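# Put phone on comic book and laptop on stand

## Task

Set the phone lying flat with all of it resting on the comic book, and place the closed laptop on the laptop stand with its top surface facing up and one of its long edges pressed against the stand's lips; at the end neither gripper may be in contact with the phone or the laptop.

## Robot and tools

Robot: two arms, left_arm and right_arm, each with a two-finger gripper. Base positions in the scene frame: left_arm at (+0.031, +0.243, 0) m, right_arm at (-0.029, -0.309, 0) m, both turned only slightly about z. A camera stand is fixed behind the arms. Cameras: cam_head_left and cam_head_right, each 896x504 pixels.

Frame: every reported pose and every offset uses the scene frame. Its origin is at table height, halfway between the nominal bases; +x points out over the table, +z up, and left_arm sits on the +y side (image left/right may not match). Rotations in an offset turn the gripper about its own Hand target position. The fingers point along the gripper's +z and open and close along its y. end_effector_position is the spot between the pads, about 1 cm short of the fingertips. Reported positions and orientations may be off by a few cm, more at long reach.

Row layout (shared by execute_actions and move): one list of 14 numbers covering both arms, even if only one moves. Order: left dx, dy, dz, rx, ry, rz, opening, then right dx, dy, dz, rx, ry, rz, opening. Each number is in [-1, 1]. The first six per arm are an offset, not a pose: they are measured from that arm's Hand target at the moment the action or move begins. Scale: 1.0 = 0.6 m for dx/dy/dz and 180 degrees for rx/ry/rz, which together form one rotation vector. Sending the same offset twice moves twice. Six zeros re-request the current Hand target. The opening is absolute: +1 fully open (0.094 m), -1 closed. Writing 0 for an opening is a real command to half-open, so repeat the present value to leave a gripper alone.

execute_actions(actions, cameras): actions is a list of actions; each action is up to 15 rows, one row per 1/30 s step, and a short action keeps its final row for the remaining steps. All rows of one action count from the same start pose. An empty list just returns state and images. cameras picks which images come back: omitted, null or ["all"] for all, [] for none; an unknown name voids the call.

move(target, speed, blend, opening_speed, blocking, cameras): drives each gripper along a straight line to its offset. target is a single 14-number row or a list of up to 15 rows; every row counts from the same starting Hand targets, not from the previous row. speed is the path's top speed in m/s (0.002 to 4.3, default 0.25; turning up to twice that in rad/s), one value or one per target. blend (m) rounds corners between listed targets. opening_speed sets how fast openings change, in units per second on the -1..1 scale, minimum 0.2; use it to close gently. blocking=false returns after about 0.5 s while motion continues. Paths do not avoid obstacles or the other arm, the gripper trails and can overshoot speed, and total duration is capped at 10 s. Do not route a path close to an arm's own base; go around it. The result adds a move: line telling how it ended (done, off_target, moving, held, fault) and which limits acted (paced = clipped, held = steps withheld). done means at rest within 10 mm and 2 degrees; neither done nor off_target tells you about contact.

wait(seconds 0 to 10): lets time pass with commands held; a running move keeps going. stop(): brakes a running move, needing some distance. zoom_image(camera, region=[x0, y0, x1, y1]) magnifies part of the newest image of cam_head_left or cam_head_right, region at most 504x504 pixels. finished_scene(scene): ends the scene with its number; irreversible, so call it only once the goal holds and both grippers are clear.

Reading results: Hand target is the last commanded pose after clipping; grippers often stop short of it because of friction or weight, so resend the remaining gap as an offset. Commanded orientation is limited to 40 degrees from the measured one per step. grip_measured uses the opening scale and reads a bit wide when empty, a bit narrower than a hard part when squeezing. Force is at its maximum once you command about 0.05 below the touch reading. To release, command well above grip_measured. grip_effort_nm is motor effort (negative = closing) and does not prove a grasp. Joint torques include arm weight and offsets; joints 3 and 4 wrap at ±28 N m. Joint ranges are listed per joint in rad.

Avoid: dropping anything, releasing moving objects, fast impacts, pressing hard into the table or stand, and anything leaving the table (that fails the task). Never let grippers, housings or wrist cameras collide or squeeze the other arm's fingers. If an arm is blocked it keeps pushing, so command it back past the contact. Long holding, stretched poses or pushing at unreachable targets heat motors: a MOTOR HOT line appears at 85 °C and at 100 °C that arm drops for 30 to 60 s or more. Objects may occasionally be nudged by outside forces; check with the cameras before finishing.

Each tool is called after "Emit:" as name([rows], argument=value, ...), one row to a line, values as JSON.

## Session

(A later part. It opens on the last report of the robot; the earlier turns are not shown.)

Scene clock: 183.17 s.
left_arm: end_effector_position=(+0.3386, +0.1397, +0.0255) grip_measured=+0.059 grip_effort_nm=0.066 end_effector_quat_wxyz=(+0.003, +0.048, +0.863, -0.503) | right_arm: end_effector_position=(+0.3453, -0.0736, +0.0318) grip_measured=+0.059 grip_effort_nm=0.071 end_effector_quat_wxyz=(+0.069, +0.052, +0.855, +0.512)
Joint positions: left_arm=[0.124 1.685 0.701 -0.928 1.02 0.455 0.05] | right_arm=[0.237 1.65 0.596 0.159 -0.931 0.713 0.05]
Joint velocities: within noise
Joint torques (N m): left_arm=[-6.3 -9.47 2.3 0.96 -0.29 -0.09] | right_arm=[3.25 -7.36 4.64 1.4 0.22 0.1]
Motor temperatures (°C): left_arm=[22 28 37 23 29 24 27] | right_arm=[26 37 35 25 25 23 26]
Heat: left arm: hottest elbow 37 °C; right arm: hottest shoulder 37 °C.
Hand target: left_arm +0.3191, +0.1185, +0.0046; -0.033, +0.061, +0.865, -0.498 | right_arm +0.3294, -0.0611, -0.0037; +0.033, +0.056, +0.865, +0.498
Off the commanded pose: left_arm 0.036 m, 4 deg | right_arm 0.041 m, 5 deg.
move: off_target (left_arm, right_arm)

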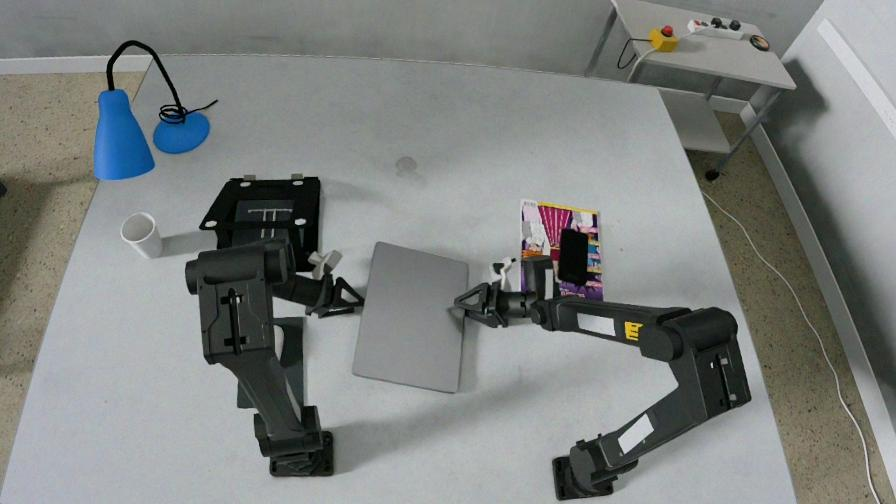

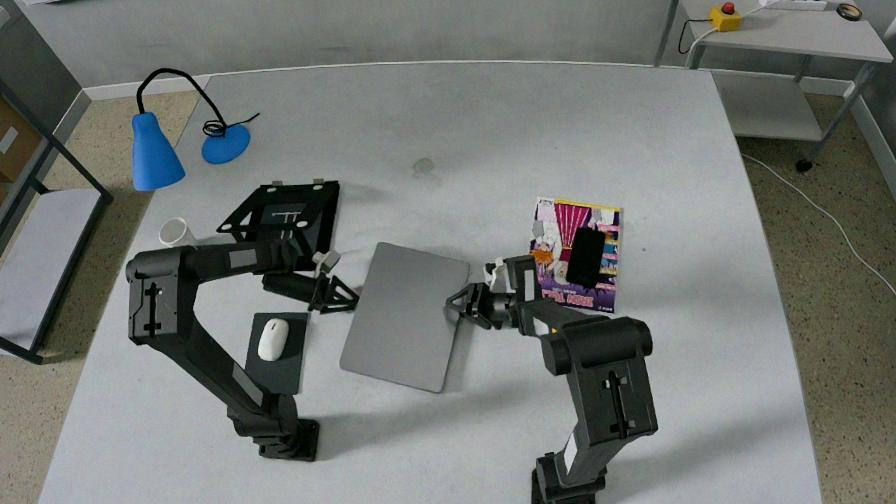

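Emit:
move([
  [0,0,0,0,0,0,0.06,0.0,0.02,0,0,0,0,0.06],
  [0,0,0,0,0,0,0.06,0.0,0.02,0.02,0,0,0,-0.9],
], speed=0.06, opening_speed=0.4)

Emit:
zoom_image(camera="cam_head_left", region=[260, 220, 560, 410])

Scene clock: 189.83 s.
left_arm: end_effector_position=(+0.3388, +0.1397, +0.0255) grip_measured=+0.059 grip_effort_nm=0.095 end_effector_quat_wxyz=(+0.002, +0.046, +0.863, -0.504) | right_arm: end_effector_position=(+0.3465, -0.0777, +0.0203) grip_measured=-0.723 grip_effort_nm=-0.974 end_effector_quat_wxyz=(+0.068, +0.083, +0.864, +0.492)
Joint positions: left_arm=[0.124 1.685 0.701 -0.927 1.021 0.451 0.05] | right_arm=[0.242 1.657 0.588 0.163 -0.87 0.757 0.013]
Joint velocities: within noise
Joint torques (N m): left_arm=[-6.42 -9.23 2.33 1.07 -0.27 -0.07] | right_arm=[4.37 -10.11 5.75 1.21 -1.19 0.05]
Motor temperatures (°C): left_arm=[22 28 36 23 29 24 27] | right_arm=[26 37 35 25 25 23 26]
Heat: left arm: hottest elbow 36 °C; right arm: hottest shoulder 37 °C.
Hand target: left_arm +0.3191, +0.1184, +0.0046; -0.033, +0.061, +0.865, -0.498 | right_arm +0.3295, -0.0490, +0.0085; +0.033, +0.056, +0.865, +0.498
Off the commanded pose: left_arm 0.036 m, 4 deg | right_arm 0.035 m, 5 deg.
move: off_target (left_arm, right_arm); target 2's new opening was sent with right_arm's hand 0.038 m and 4 deg from that target

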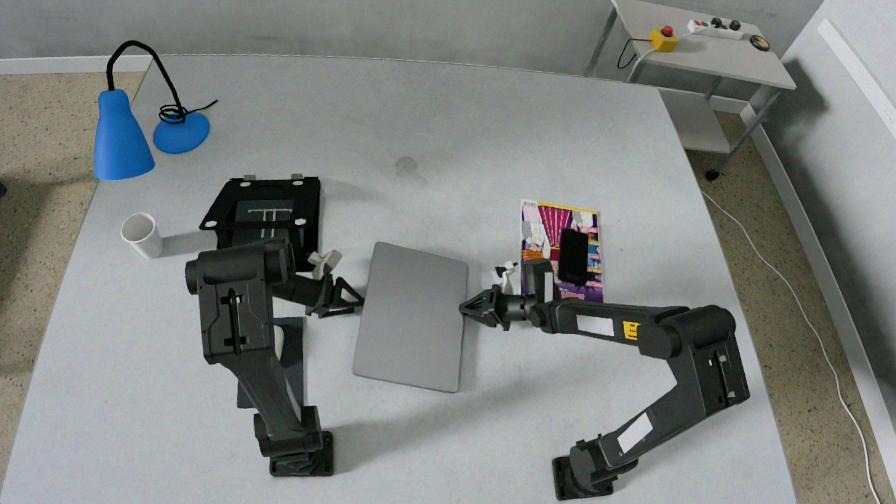

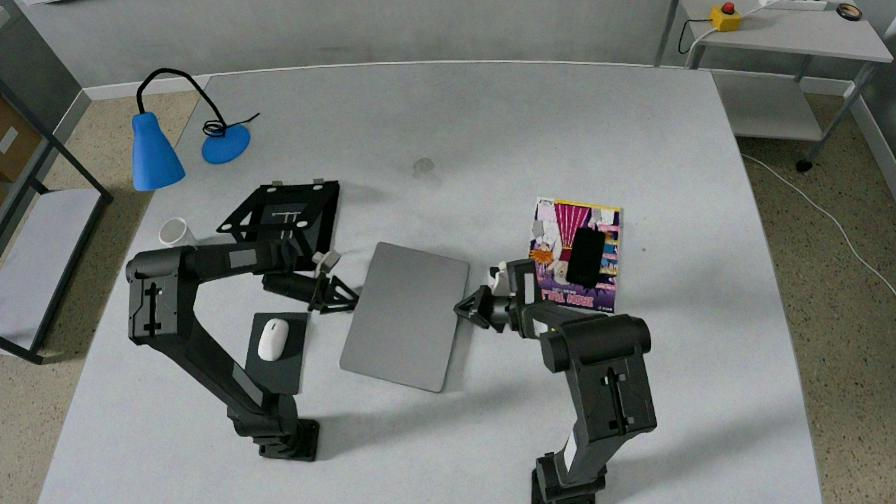

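Scaled by 1.680.

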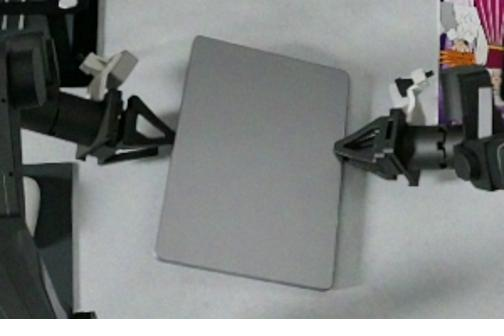

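Emit:
move(target=[0,0,0,0,0,0,0.06,0.0,-0.03,0.09,0,0,0,-0.9], speed=0.06)

Emit:
zoom_image(camera="cam_head_left", region=[260, 220, 560, 410])

Scene clock: 193.17 s.
left_arm: end_effector_position=(+0.3390, +0.1396, +0.0254) grip_measured=+0.058 grip_effort_nm=0.129 end_effector_quat_wxyz=(+0.000, +0.042, +0.863, -0.503) | right_arm: end_effector_position=(+0.3193, -0.0843, +0.0323) grip_measured=-0.893 grip_effort_nm=-0.833 end_effector_quat_wxyz=(+0.018, +0.087, +0.875, +0.477)
Joint positions: left_arm=[0.124 1.684 0.701 -0.925 1.02 0.441 0.05] | right_arm=[0.237 1.57 0.587 -0.07 -0.893 0.692 0.005]
Joint velocities: within noise
Joint torques (N m): left_arm=[-6.48 -8.53 2.41 1.02 -0.21 0.02] | right_arm=[2.49 -16.15 7.95 0.8 -1.4 0.18]
Motor temperatures (°C): left_arm=[23 28 36 23 29 24 27] | right_arm=[26 37 36 25 25 23 26]
Heat: left arm: hottest elbow 36 °C; right arm: hottest shoulder 37 °C.
Hand target: left_arm +0.3191, +0.1184, +0.0046; -0.033, +0.061, +0.865, -0.498 | right_arm +0.3294, -0.0671, +0.0624; +0.033, +0.056, +0.865, +0.498
Off the commanded pose: left_arm 0.036 m, 4 deg | right_arm 0.036 m, 5 deg.
move: off_target (left_arm, right_arm)

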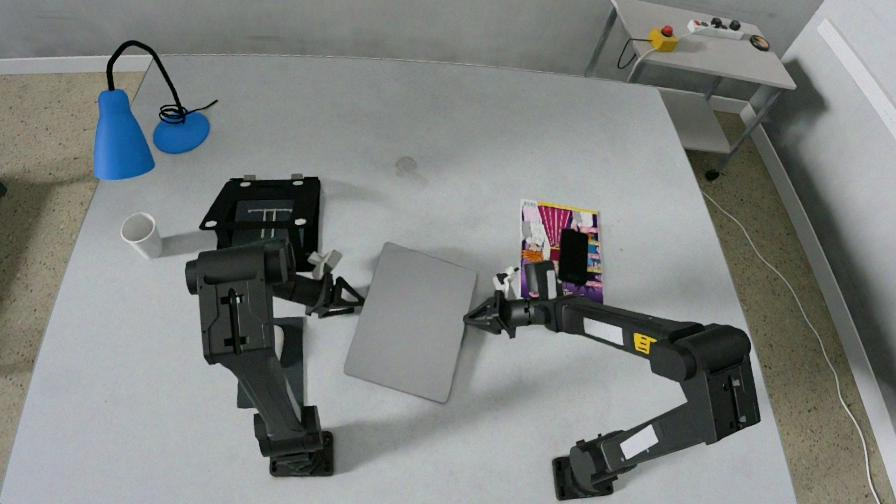

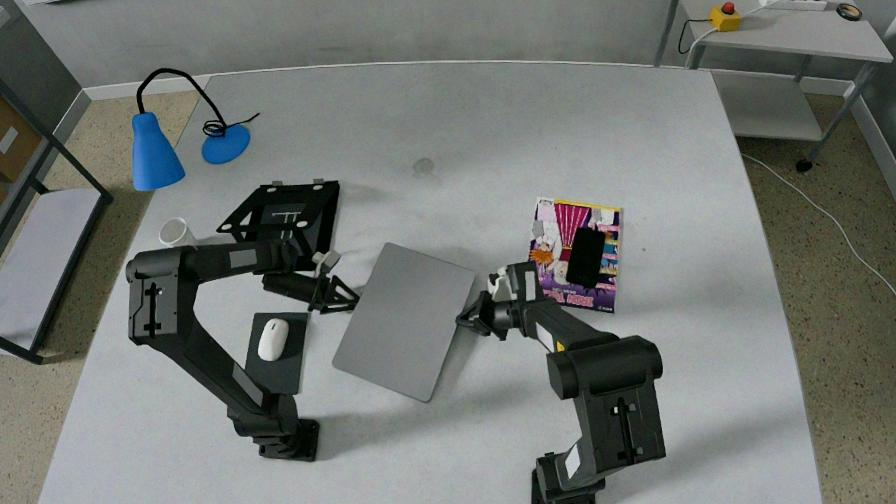

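Scaled by 1.680.

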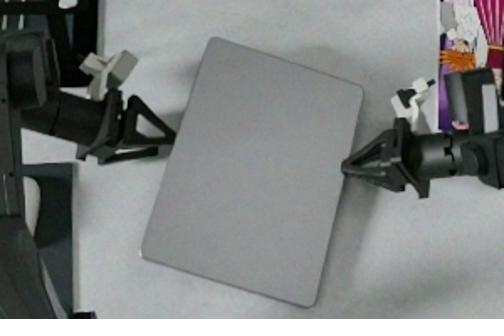

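Emit:
move([
  [0,0,0,0,0,0,0.06,0.0,-0.06,0,0,0,0,0.06],
  [0,0,0,0,0,0,0.06,0.0,-0.06,-0.11,0,0,-0.02,0.06],
  [0,-0.05,0,0,0,0,0.06,0.01,0.08,-0.11,0,0,-0.02,0.06],
], speed=0.1)

Emit:
zoom_image(camera="cam_head_left", region=[260, 220, 560, 410])

Emit:
zoom_image(camera="cam_head_right", region=[420, 240, 560, 360])

Scene clock: 205.03 s.
left_arm: end_effector_position=(+0.3432, +0.1228, +0.0260) grip_measured=+0.057 grip_effort_nm=0.183 end_effector_quat_wxyz=(+0.009, +0.031, +0.866, -0.499) | right_arm: end_effector_position=(+0.3631, -0.0653, +0.0319) grip_measured=+0.059 grip_effort_nm=0.066 end_effector_quat_wxyz=(+0.122, +0.096, +0.854, +0.497)
Joint positions: left_arm=[0.069 1.647 0.667 -0.789 1.034 0.283 0.05] | right_arm=[0.284 1.653 0.567 0.351 -0.782 0.875 0.05]
Joint velocities: within noise
Joint torques (N m): left_arm=[-8.88 -7.41 2.88 1.16 0.25 0.05] | right_arm=[7.77 -6.71 6.38 0.88 -0.88 0.46]
Motor temperatures (°C): left_arm=[23 28 35 24 29 24 27] | right_arm=[26 37 37 25 26 23 26]
Heat: left arm: hottest elbow 35 °C; right arm: hottest shoulder 37 °C.
Hand target: left_arm +0.3191, +0.0884, +0.0046; -0.033, +0.061, +0.865, -0.498 | right_arm +0.3355, -0.0190, -0.0035; +0.049, +0.083, +0.863, +0.497
Off the commanded pose: left_arm 0.047 m, 6 deg | right_arm 0.064 m, 9 deg.
move: off_target (left_arm, right_arm)

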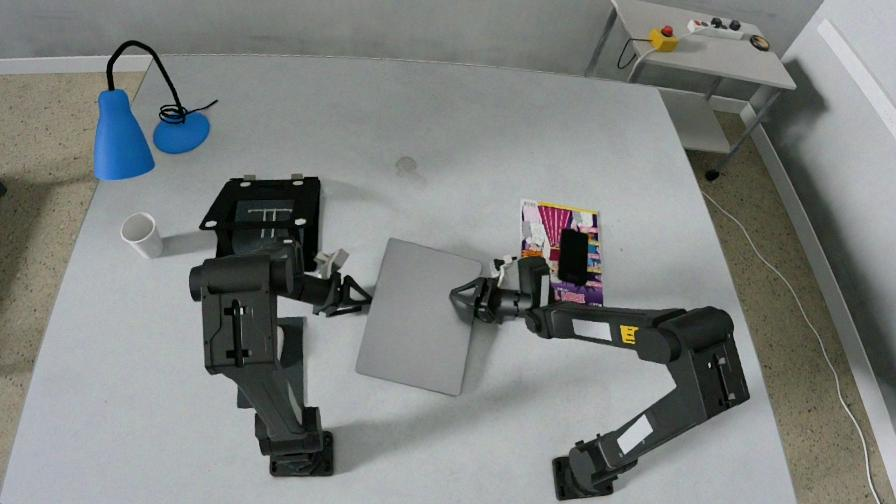

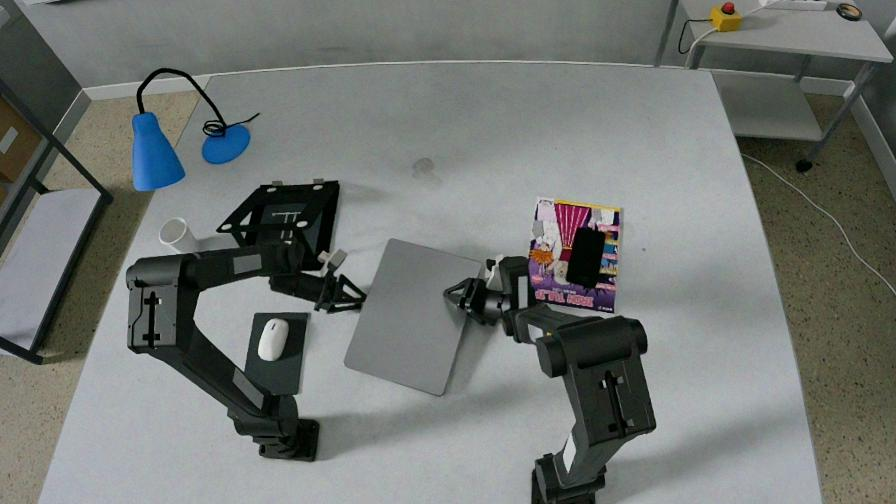

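Scaled by 1.680.

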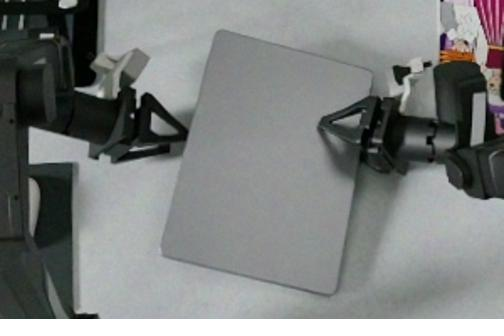

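Scaled by 3.600.

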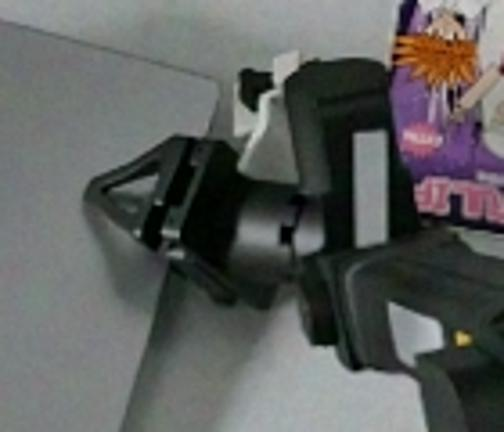

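Emit:
move([
  [0,0,0,0,0,0,0.06,-0.0,-0.02,0.02,0,0,0,-0.9],
], speed=0.06, opening_speed=0.4)

Emit:
zoom_image(camera="cam_head_left", region=[260, 220, 560, 410])

Scene clock: 210.50 s.
left_arm: end_effector_position=(+0.3435, +0.1229, +0.0261) grip_measured=+0.055 grip_effort_nm=0.315 end_effector_quat_wxyz=(+0.009, +0.032, +0.866, -0.499) | right_arm: end_effector_position=(+0.3593, -0.0665, +0.0286) grip_measured=-0.198 grip_effort_nm=-1.038 end_effector_quat_wxyz=(+0.105, +0.103, +0.855, +0.497)
Joint positions: left_arm=[0.069 1.646 0.667 -0.788 1.033 0.282 0.05] | right_arm=[0.279 1.655 0.57 0.318 -0.797 0.878 0.038]
Joint velocities: within noise
Joint torques (N m): left_arm=[-8.29 -7.59 2.78 1.14 0.24 0.1] | right_arm=[6.18 -9.41 6.17 0.2 -1.08 0.21]
Motor temperatures (°C): left_arm=[23 28 35 24 29 24 27] | right_arm=[26 37 37 25 26 23 26]
Heat: left arm: hottest elbow 35 °C; right arm: hottest shoulder 37 °C.
Hand target: left_arm +0.3192, +0.0884, +0.0047; -0.033, +0.061, +0.865, -0.498 | right_arm +0.3354, -0.0310, +0.0084; +0.049, +0.083, +0.863, +0.497
Off the commanded pose: left_arm 0.047 m, 6 deg | right_arm 0.047 m, 7 deg.
move: off_target (left_arm, right_arm)

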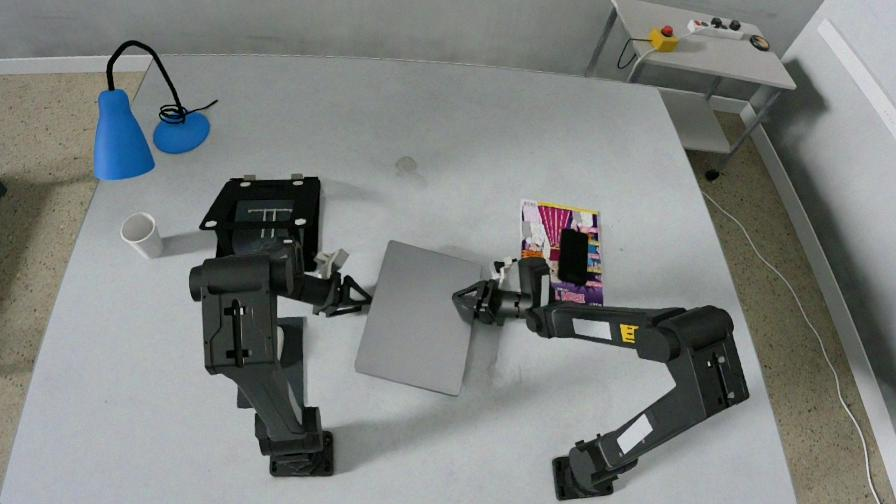

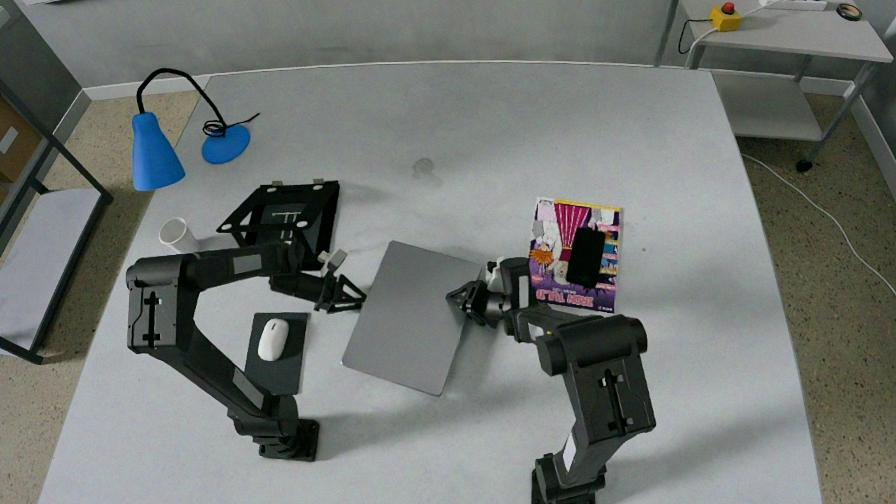

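Scaled by 1.680.

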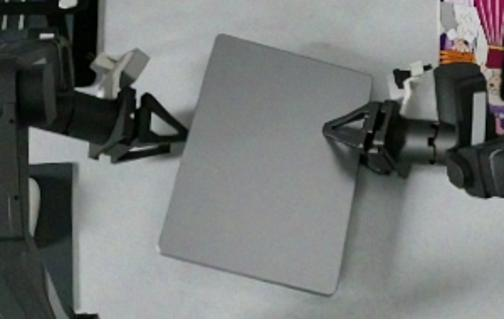

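Emit:
move([
  [-0.03,0.2,0.02,0,0,0,0.06,0,0,0.04,0,0,0,-0.9],
  [-0.1,0.26,0.3,0,0,0,0.06,0,0,0.08,0,0,0,-0.9],
], speed=0.12)

Emit:
move(target=[0,0,0,0,0,0,0.06,-0.05,-0.02,0,0,0,-0.2,-0.9], speed=0.15)

Emit:
zoom_image(camera="cam_head_left", region=[260, 220, 560, 410])

Scene clock: 218.00 s.
left_arm: end_effector_position=(+0.2479, +0.2323, +0.1667) grip_measured=+0.058 grip_effort_nm=0.125 end_effector_quat_wxyz=(+0.017, +0.028, +0.900, -0.434) | right_arm: end_effector_position=(+0.3410, -0.0338, +0.0658) grip_measured=-0.583 grip_effort_nm=-1.033 end_effector_quat_wxyz=(+0.063, +0.081, +0.855, +0.509)
Joint positions: left_arm=[0.5 1.199 0.737 -1.668 0.746 0.815 0.05] | right_arm=[0.354 1.554 0.608 0.166 -0.831 0.911 0.02]
Joint velocities: within noise
Joint torques (N m): left_arm=[0.85 -7.36 12.83 -0.96 0.3 -0.04] | right_arm=[1.49 -12.22 6.48 -0.05 0.15 0]
Motor temperatures (°C): left_arm=[23 28 35 24 28 24 27] | right_arm=[26 37 37 25 26 23 26]
Heat: left arm: hottest elbow 35 °C; right arm: hottest shoulder 37 °C.
Hand target: left_arm +0.2592, +0.2444, +0.1846; -0.033, +0.061, +0.865, -0.498 | right_arm +0.3354, -0.0312, +0.0563; +0.049, +0.083, +0.863, +0.497
Off the commanded pose: left_arm 0.024 m, 11 deg | right_arm 0.011 m, 2 deg.
joint sent to its limit (left arm) — joint 4 (wrist pitch), lower limit. The joint targets are off in orientation, not in position.
move: off_target (left_arm, right_arm)

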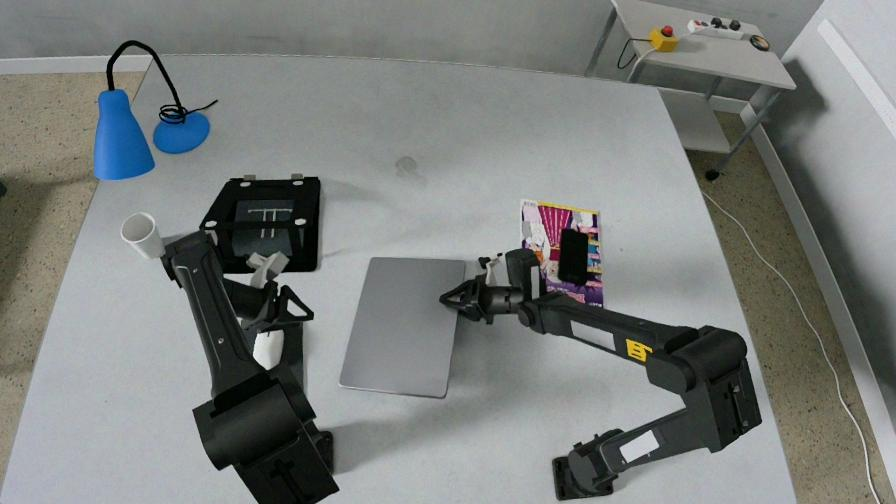

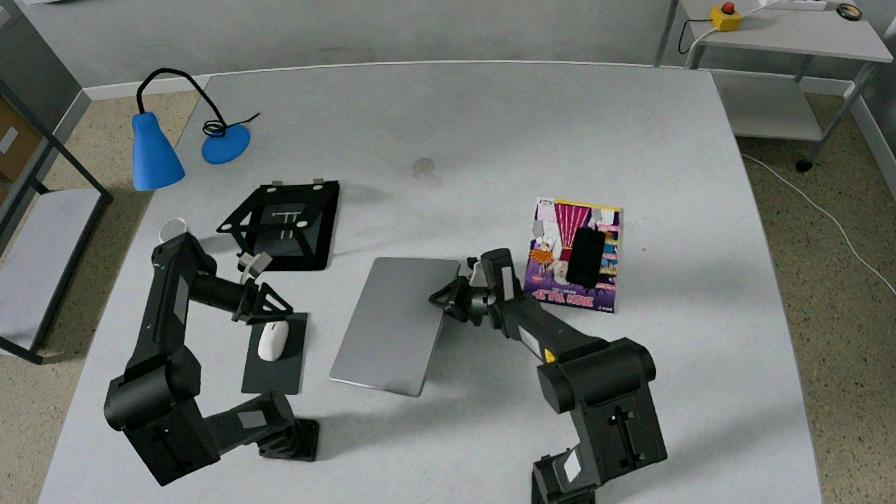

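Scene clock: 220.73 s.
left_arm: end_effector_position=(+0.2479, +0.2323, +0.1667) grip_measured=+0.058 grip_effort_nm=0.129 end_effector_quat_wxyz=(+0.017, +0.027, +0.900, -0.434) | right_arm: end_effector_position=(+0.3040, -0.0263, +0.0682) grip_measured=-0.595 grip_effort_nm=-1.033 end_effector_quat_wxyz=(+0.202, +0.301, +0.803, +0.474)
Joint positions: left_arm=[0.5 1.199 0.737 -1.668 0.746 0.814 0.05] | right_arm=[0.645 1.407 0.364 0.548 -0.14 1.452 0.019]
Joint velocities: within noise
Joint torques (N m): left_arm=[0.38 -8.82 12.81 -0.9 0.29 -0.01] | right_arm=[-0.5 -9.58 4.34 1.2 1.43 0.58]
Motor temperatures (°C): left_arm=[23 28 35 24 28 24 27] | right_arm=[26 37 37 25 26 23 27]
Heat: left arm: hottest elbow 35 °C; right arm: hottest shoulder 37 °C.
Hand target: left_arm +0.2592, +0.2444, +0.1846; -0.033, +0.061, +0.865, -0.498 | right_arm +0.3055, -0.0431, +0.0564; +0.200, +0.346, +0.795, +0.457
Off the commanded pose: left_arm 0.024 m, 11 deg | right_arm 0.021 m, 6 deg.
joint sent to its limit (left arm) — joint 4 (wrist pitch), lower limit. The joint targets are off in orientation, not in position.
move: off_target (left_arm, right_arm)

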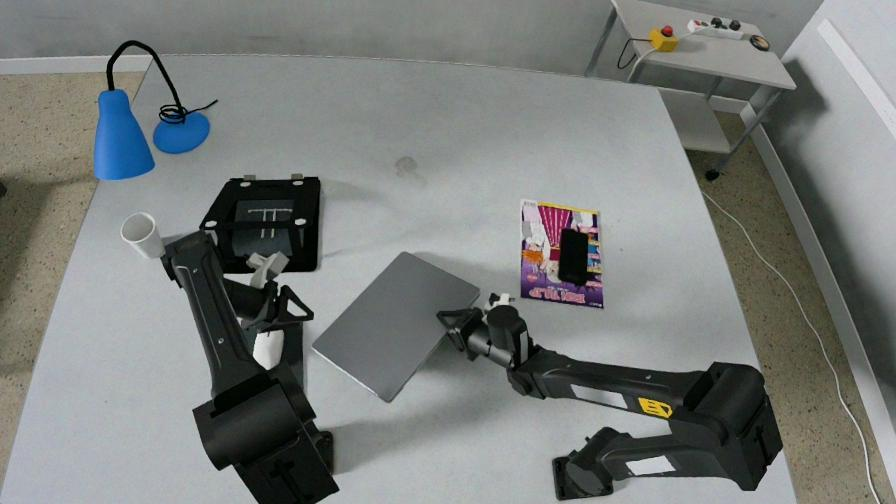

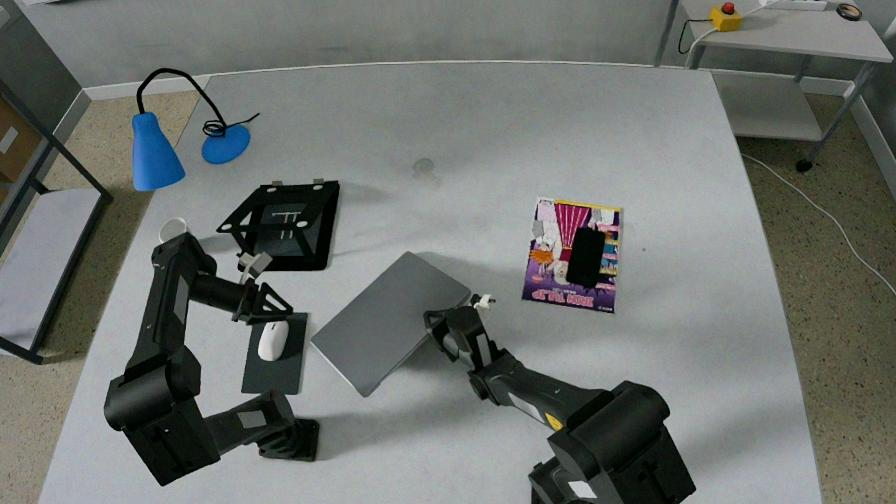

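Scaled by 1.680.

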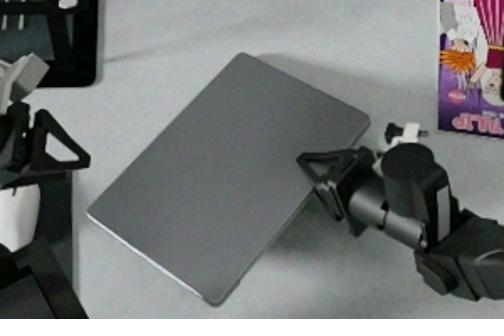

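Emit:
move(target=[0,0,0,0,0,0,0.06,-0.01,-0.09,0.02,0,0,-0.22,-0.9], speed=0.15)

Emit:
zoom_image(camera="cam_head_left", region=[260, 220, 560, 410])

Scene clock: 226.17 s.
left_arm: end_effector_position=(+0.2479, +0.2324, +0.1667) grip_measured=+0.058 grip_effort_nm=0.129 end_effector_quat_wxyz=(+0.017, +0.027, +0.900, -0.434) | right_arm: end_effector_position=(+0.2938, -0.0911, +0.0674) grip_measured=-0.596 grip_effort_nm=-1.043 end_effector_quat_wxyz=(+0.342, +0.568, +0.651, +0.369)
Joint positions: left_arm=[0.5 1.199 0.737 -1.668 0.746 0.814 0.05] | right_arm=[0.863 1.314 0.344 0.304 0.645 1.981 0.019]
Joint velocities: within noise
Joint torques (N m): left_arm=[-0.03 -8.59 12.72 -1.03 0.26 0.04] | right_arm=[-0.38 -8.35 7.24 -0.1 1.05 0.64]
Motor temperatures (°C): left_arm=[23 28 36 24 28 24 27] | right_arm=[26 37 37 25 27 23 27]
Heat: left arm: hottest elbow 36 °C; right arm: hottest shoulder 37 °C.
Hand target: left_arm +0.2592, +0.2445, +0.1846; -0.033, +0.061, +0.865, -0.498 | right_arm +0.2995, -0.0970, +0.0685; +0.343, +0.595, +0.630, +0.363
Off the commanded pose: left_arm 0.024 m, 11 deg | right_arm 0.008 m, 4 deg.
joint sent to its limit (left arm) — joint 4 (wrist pitch), lower limit. The joint targets are off in orientation, not in position.
move: off_target (left_arm, right_arm)

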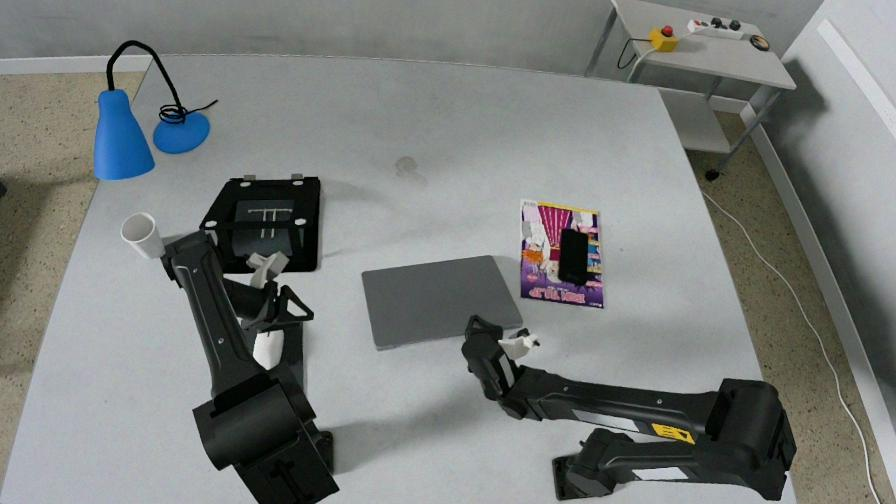

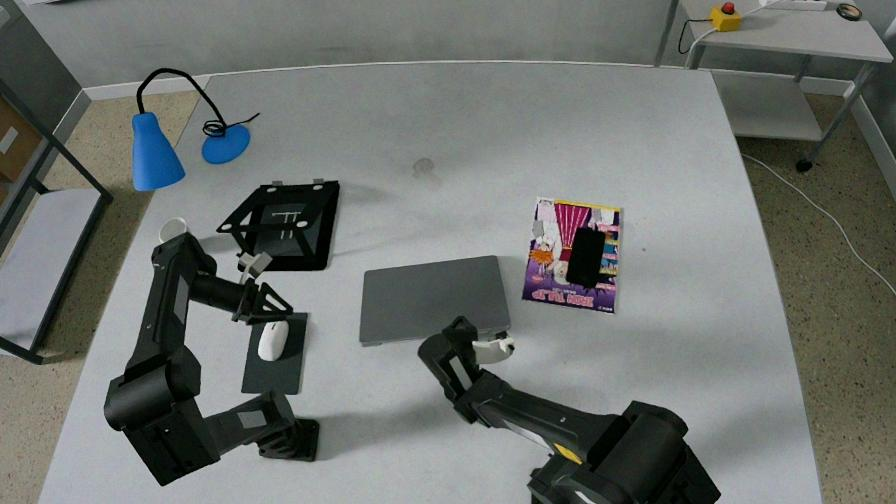

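Scaled by 1.680.

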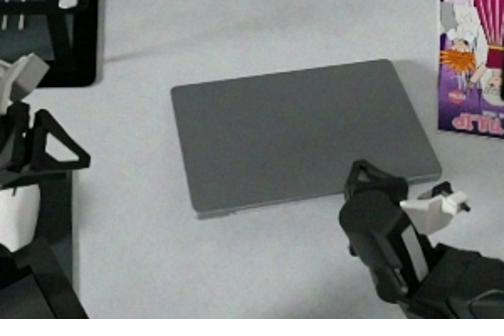

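Emit:
move([
  [0.045,-0.06,-0.14,0,0,0.13,0.28,0,0,-0.04,0,0,0,-0.9],
  [0.045,-0.06,-0.26,0,0,0.13,0.28,0,0,-0.04,0,0,0,-0.9],
], speed=0.15)

Emit:
zoom_image(camera="cam_head_left", region=[260, 220, 560, 410])

Emit:
zoom_image(camera="cam_head_right", region=[260, 220, 560, 410])

Scene clock: 237.50 s.
left_arm: end_effector_position=(+0.2891, +0.2141, +0.0318) grip_measured=+0.278 grip_effort_nm=0.129 end_effector_quat_wxyz=(+0.077, -0.115, +0.860, -0.491) | right_arm: end_effector_position=(+0.2994, -0.0892, +0.0616) grip_measured=-0.596 grip_effort_nm=-1.043 end_effector_quat_wxyz=(+0.350, +0.573, +0.637, +0.378)
Joint positions: left_arm=[0.464 1.505 0.497 -0.894 1.006 0.409 0.06] | right_arm=[0.863 1.375 0.344 0.39 0.668 1.988 0.019]
Joint velocities: within noise
Joint torques (N m): left_arm=[-3.14 -7.88 4.16 0.29 0.63 0.01] | right_arm=[-0.38 -5.66 5.42 0.94 0.31 0.59]
Motor temperatures (°C): left_arm=[23 28 36 24 28 24 27] | right_arm=[26 37 37 25 27 24 27]
Heat: left arm: hottest elbow 36 °C; right arm: hottest shoulder 37 °C.
Hand target: left_arm +0.2863, +0.2085, +0.0287; +0.069, -0.116, +0.859, -0.494 | right_arm +0.2995, -0.0971, +0.0445; +0.343, +0.595, +0.630, +0.363
Off the commanded pose: left_arm 0.007 m, 1 deg | right_arm 0.019 m, 3 deg.
move: off_target (right_arm)

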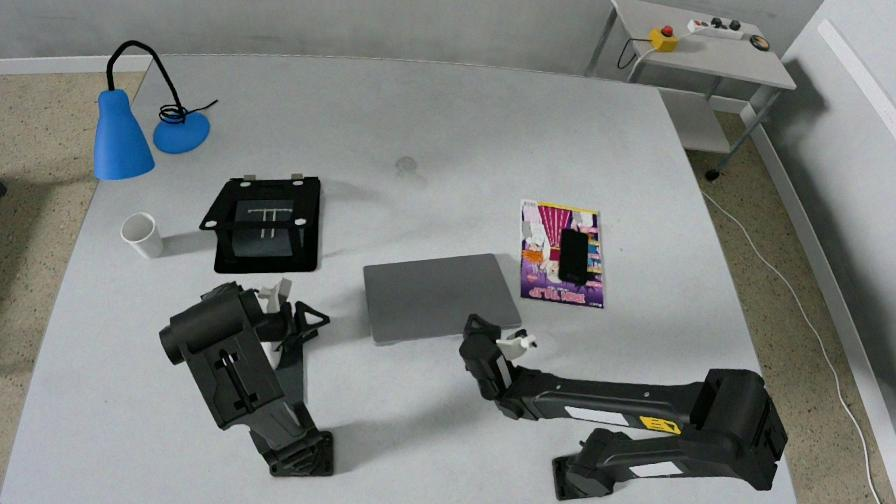

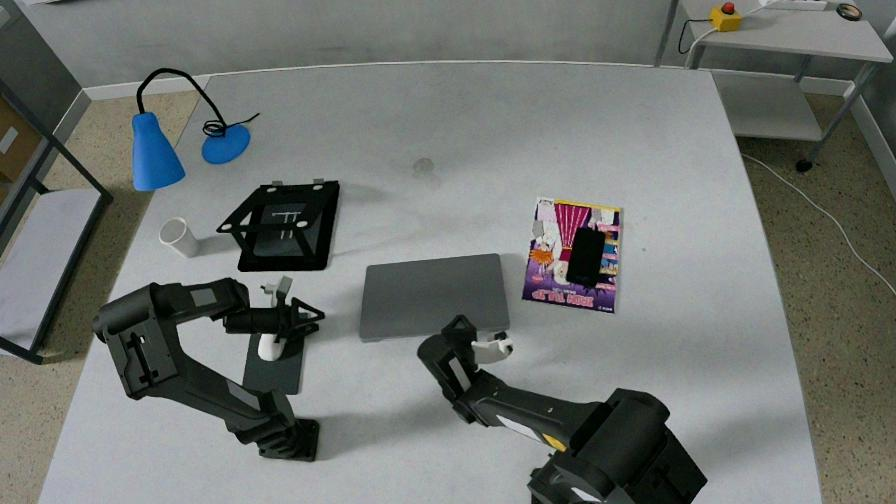

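Scaled by 1.680.

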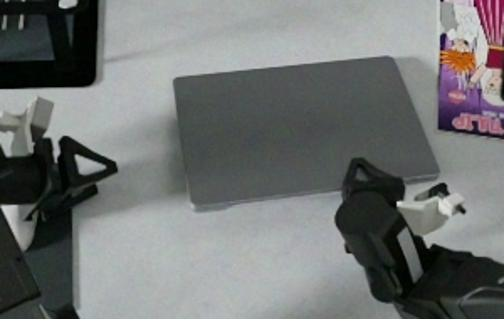

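Scaled by 1.680.

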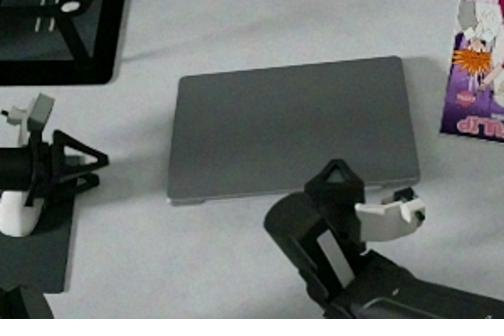

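Emit:
move(target=[0.05,-0.2,0.008,0,0,0,0.28,0,0,0,0,0,0,-0.9], speed=0.12)

Scene clock: 252.17 s.
left_arm: end_effector_position=(+0.3228, +0.0959, +0.0349) grip_measured=+0.278 grip_effort_nm=0.115 end_effector_quat_wxyz=(+0.075, -0.122, +0.858, -0.493) | right_arm: end_effector_position=(+0.3046, -0.1051, +0.0589) grip_measured=-0.591 grip_effort_nm=-1.043 end_effector_quat_wxyz=(+0.364, +0.595, +0.614, +0.368)
Joint positions: left_arm=[-0.038 1.383 0.355 -0.071 0.972 -0.545 0.06] | right_arm=[0.839 1.386 0.341 0.39 0.707 2.024 0.019]
Joint velocities: within noise
Joint torques (N m): left_arm=[-2.78 -8.88 5.03 1.25 0.41 0.06] | right_arm=[1.38 -6.48 5.56 0.81 -1.01 0.28]
Motor temperatures (°C): left_arm=[23 28 36 23 29 24 27] | right_arm=[26 36 36 25 26 24 27]
Heat: left arm: hottest elbow 36 °C; right arm: hottest shoulder 36 °C.
Hand target: left_arm +0.3161, +0.0884, +0.0334; +0.069, -0.116, +0.859, -0.494 | right_arm +0.2995, -0.0971, +0.0444; +0.343, +0.594, +0.631, +0.362
Off the commanded pose: left_arm 0.010 m, 1 deg | right_arm 0.017 m, 3 deg.
move: off_target (right_arm)

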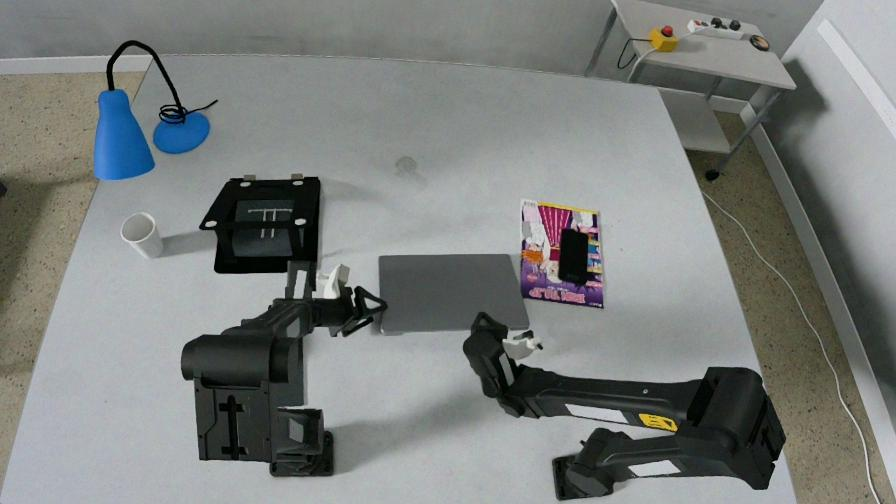

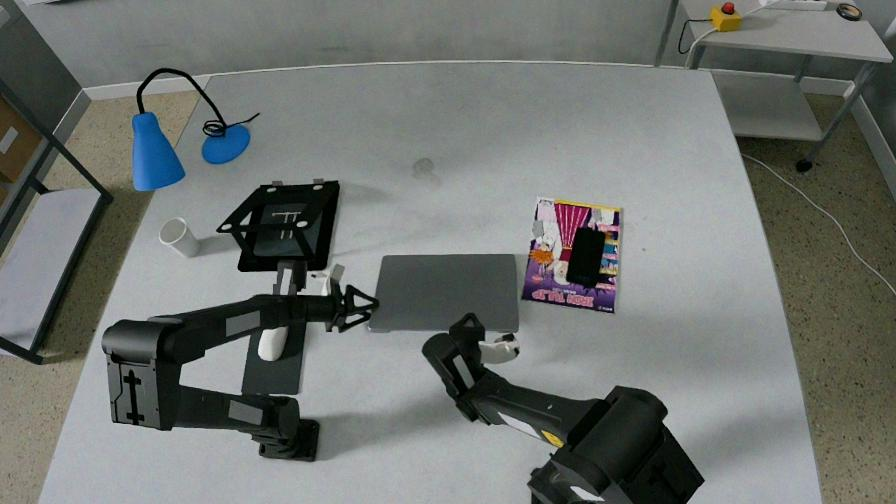

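Emit:
move([
  [0.012,-0.07,-0.005,0,0,0,0.28,0,0,0,0,0,0,-0.9],
  [0.012,-0.07,-0.005,0,0,0,-0.9,0,0,0,0,0,0,-0.9],
], speed=0.06, opening_speed=0.4)

Emit:
zoom_image(camera="cam_head_left", region=[300, 170, 620, 400])

Scene clock: 259.77 s.
left_arm: end_effector_position=(+0.3296, +0.0459, +0.0411) grip_measured=-0.224 grip_effort_nm=-0.999 end_effector_quat_wxyz=(+0.062, -0.130, +0.849, -0.508) | right_arm: end_effector_position=(+0.3042, -0.1054, +0.0578) grip_measured=-0.585 grip_effort_nm=-1.043 end_effector_quat_wxyz=(+0.363, +0.596, +0.614, +0.368)
Joint positions: left_arm=[-0.217 1.415 0.35 0.184 0.907 -0.838 0.036] | right_arm=[0.839 1.388 0.34 0.39 0.707 2.027 0.019]
Joint velocities: within noise
Joint torques (N m): left_arm=[-2.49 -8.06 4.83 1.09 -0.68 0.56] | right_arm=[1.2 -6.83 5.68 0.84 -1.01 0.24]
Motor temperatures (°C): left_arm=[23 28 35 24 29 24 27] | right_arm=[26 36 37 25 26 24 28]
Heat: left arm: hottest elbow 35 °C; right arm: hottest elbow 37 °C.
Hand target: left_arm +0.3233, +0.0464, +0.0304; +0.068, -0.116, +0.859, -0.494 | right_arm +0.2995, -0.0971, +0.0444; +0.343, +0.595, +0.630, +0.363
Off the commanded pose: left_arm 0.012 m, 3 deg | right_arm 0.016 m, 3 deg.
move: off_target (left_arm, right_arm)

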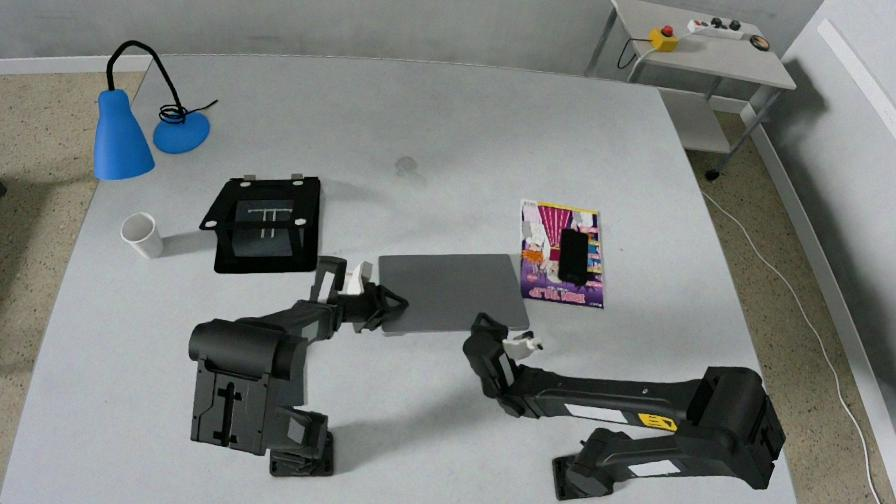

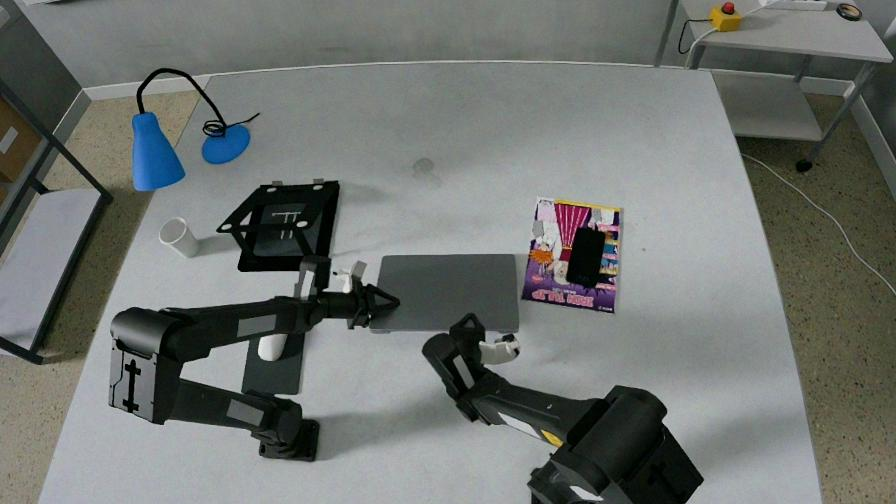

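Scaled by 1.575.

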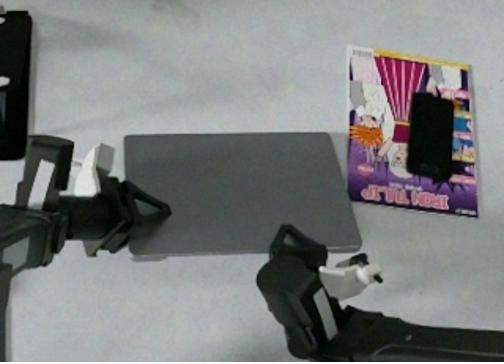

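Emit:
move([
  [0,0.1,0.01,0,0,0,-0.9,0,0.1,0.0,0,0,0,-0.9],
], speed=0.08)

Scene clock: 271.40 s.
left_arm: end_effector_position=(+0.3179, +0.0994, +0.0386) grip_measured=-0.279 grip_effort_nm=-1.004 end_effector_quat_wxyz=(+0.038, -0.153, +0.844, -0.513) | right_arm: end_effector_position=(+0.2960, -0.0566, +0.0536) grip_measured=-0.585 grip_effort_nm=-1.043 end_effector_quat_wxyz=(+0.362, +0.581, +0.623, +0.378)
Joint positions: left_arm=[-0.005 1.393 0.367 -0.14 1.034 -0.568 0.034] | right_arm=[0.959 1.481 0.415 0.377 0.779 2.082 0.019]
Joint velocities: within noise
Joint torques (N m): left_arm=[0.15 -8.29 6.74 0.23 -0.88 1.04] | right_arm=[1.2 -6.89 8.2 0.35 -0.78 0.09]
Motor temperatures (°C): left_arm=[23 27 35 24 29 24 28] | right_arm=[26 36 37 25 27 24 28]
Heat: left arm: hottest elbow 35 °C; right arm: hottest elbow 37 °C.
Hand target: left_arm +0.3233, +0.1064, +0.0364; +0.068, -0.116, +0.859, -0.494 | right_arm +0.2994, -0.0371, +0.0443; +0.343, +0.595, +0.631, +0.363
Off the commanded pose: left_arm 0.009 m, 6 deg | right_arm 0.022 m, 3 deg.
joint sent to its limit (right arm) — joint 6 (wrist roll), upper limit. The joint targets are off in orientation, not in position.
move: off_target (left_arm, right_arm)

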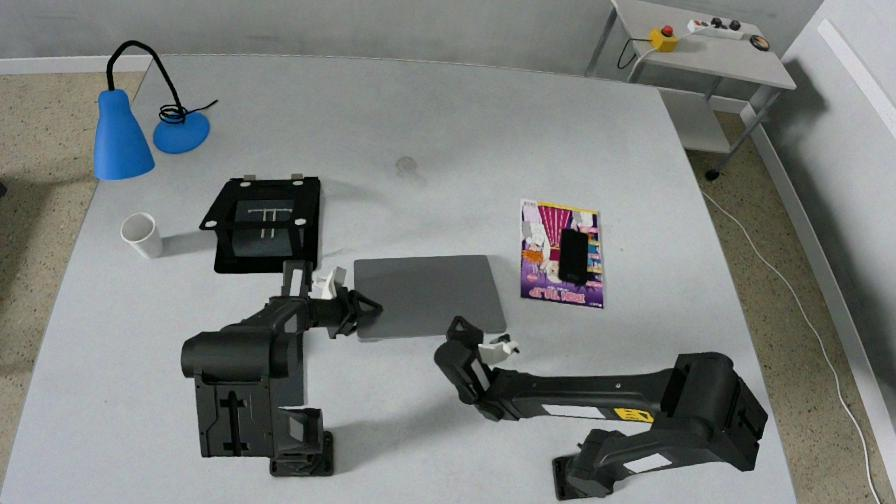

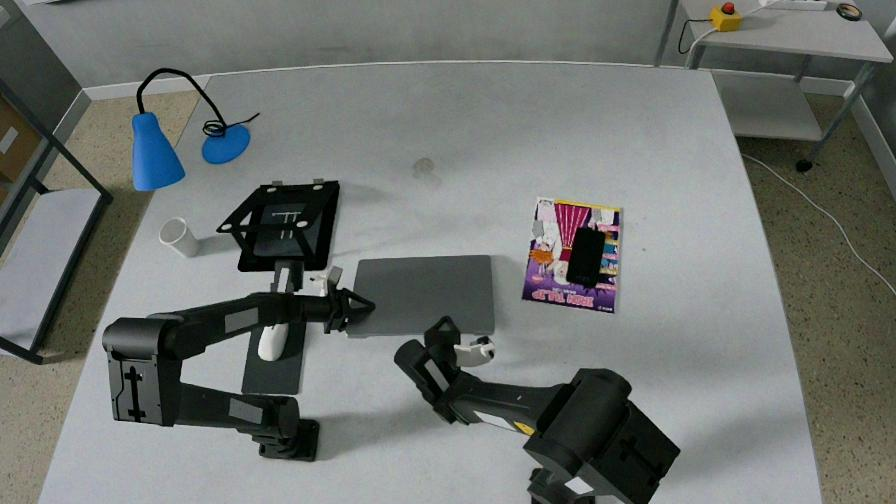

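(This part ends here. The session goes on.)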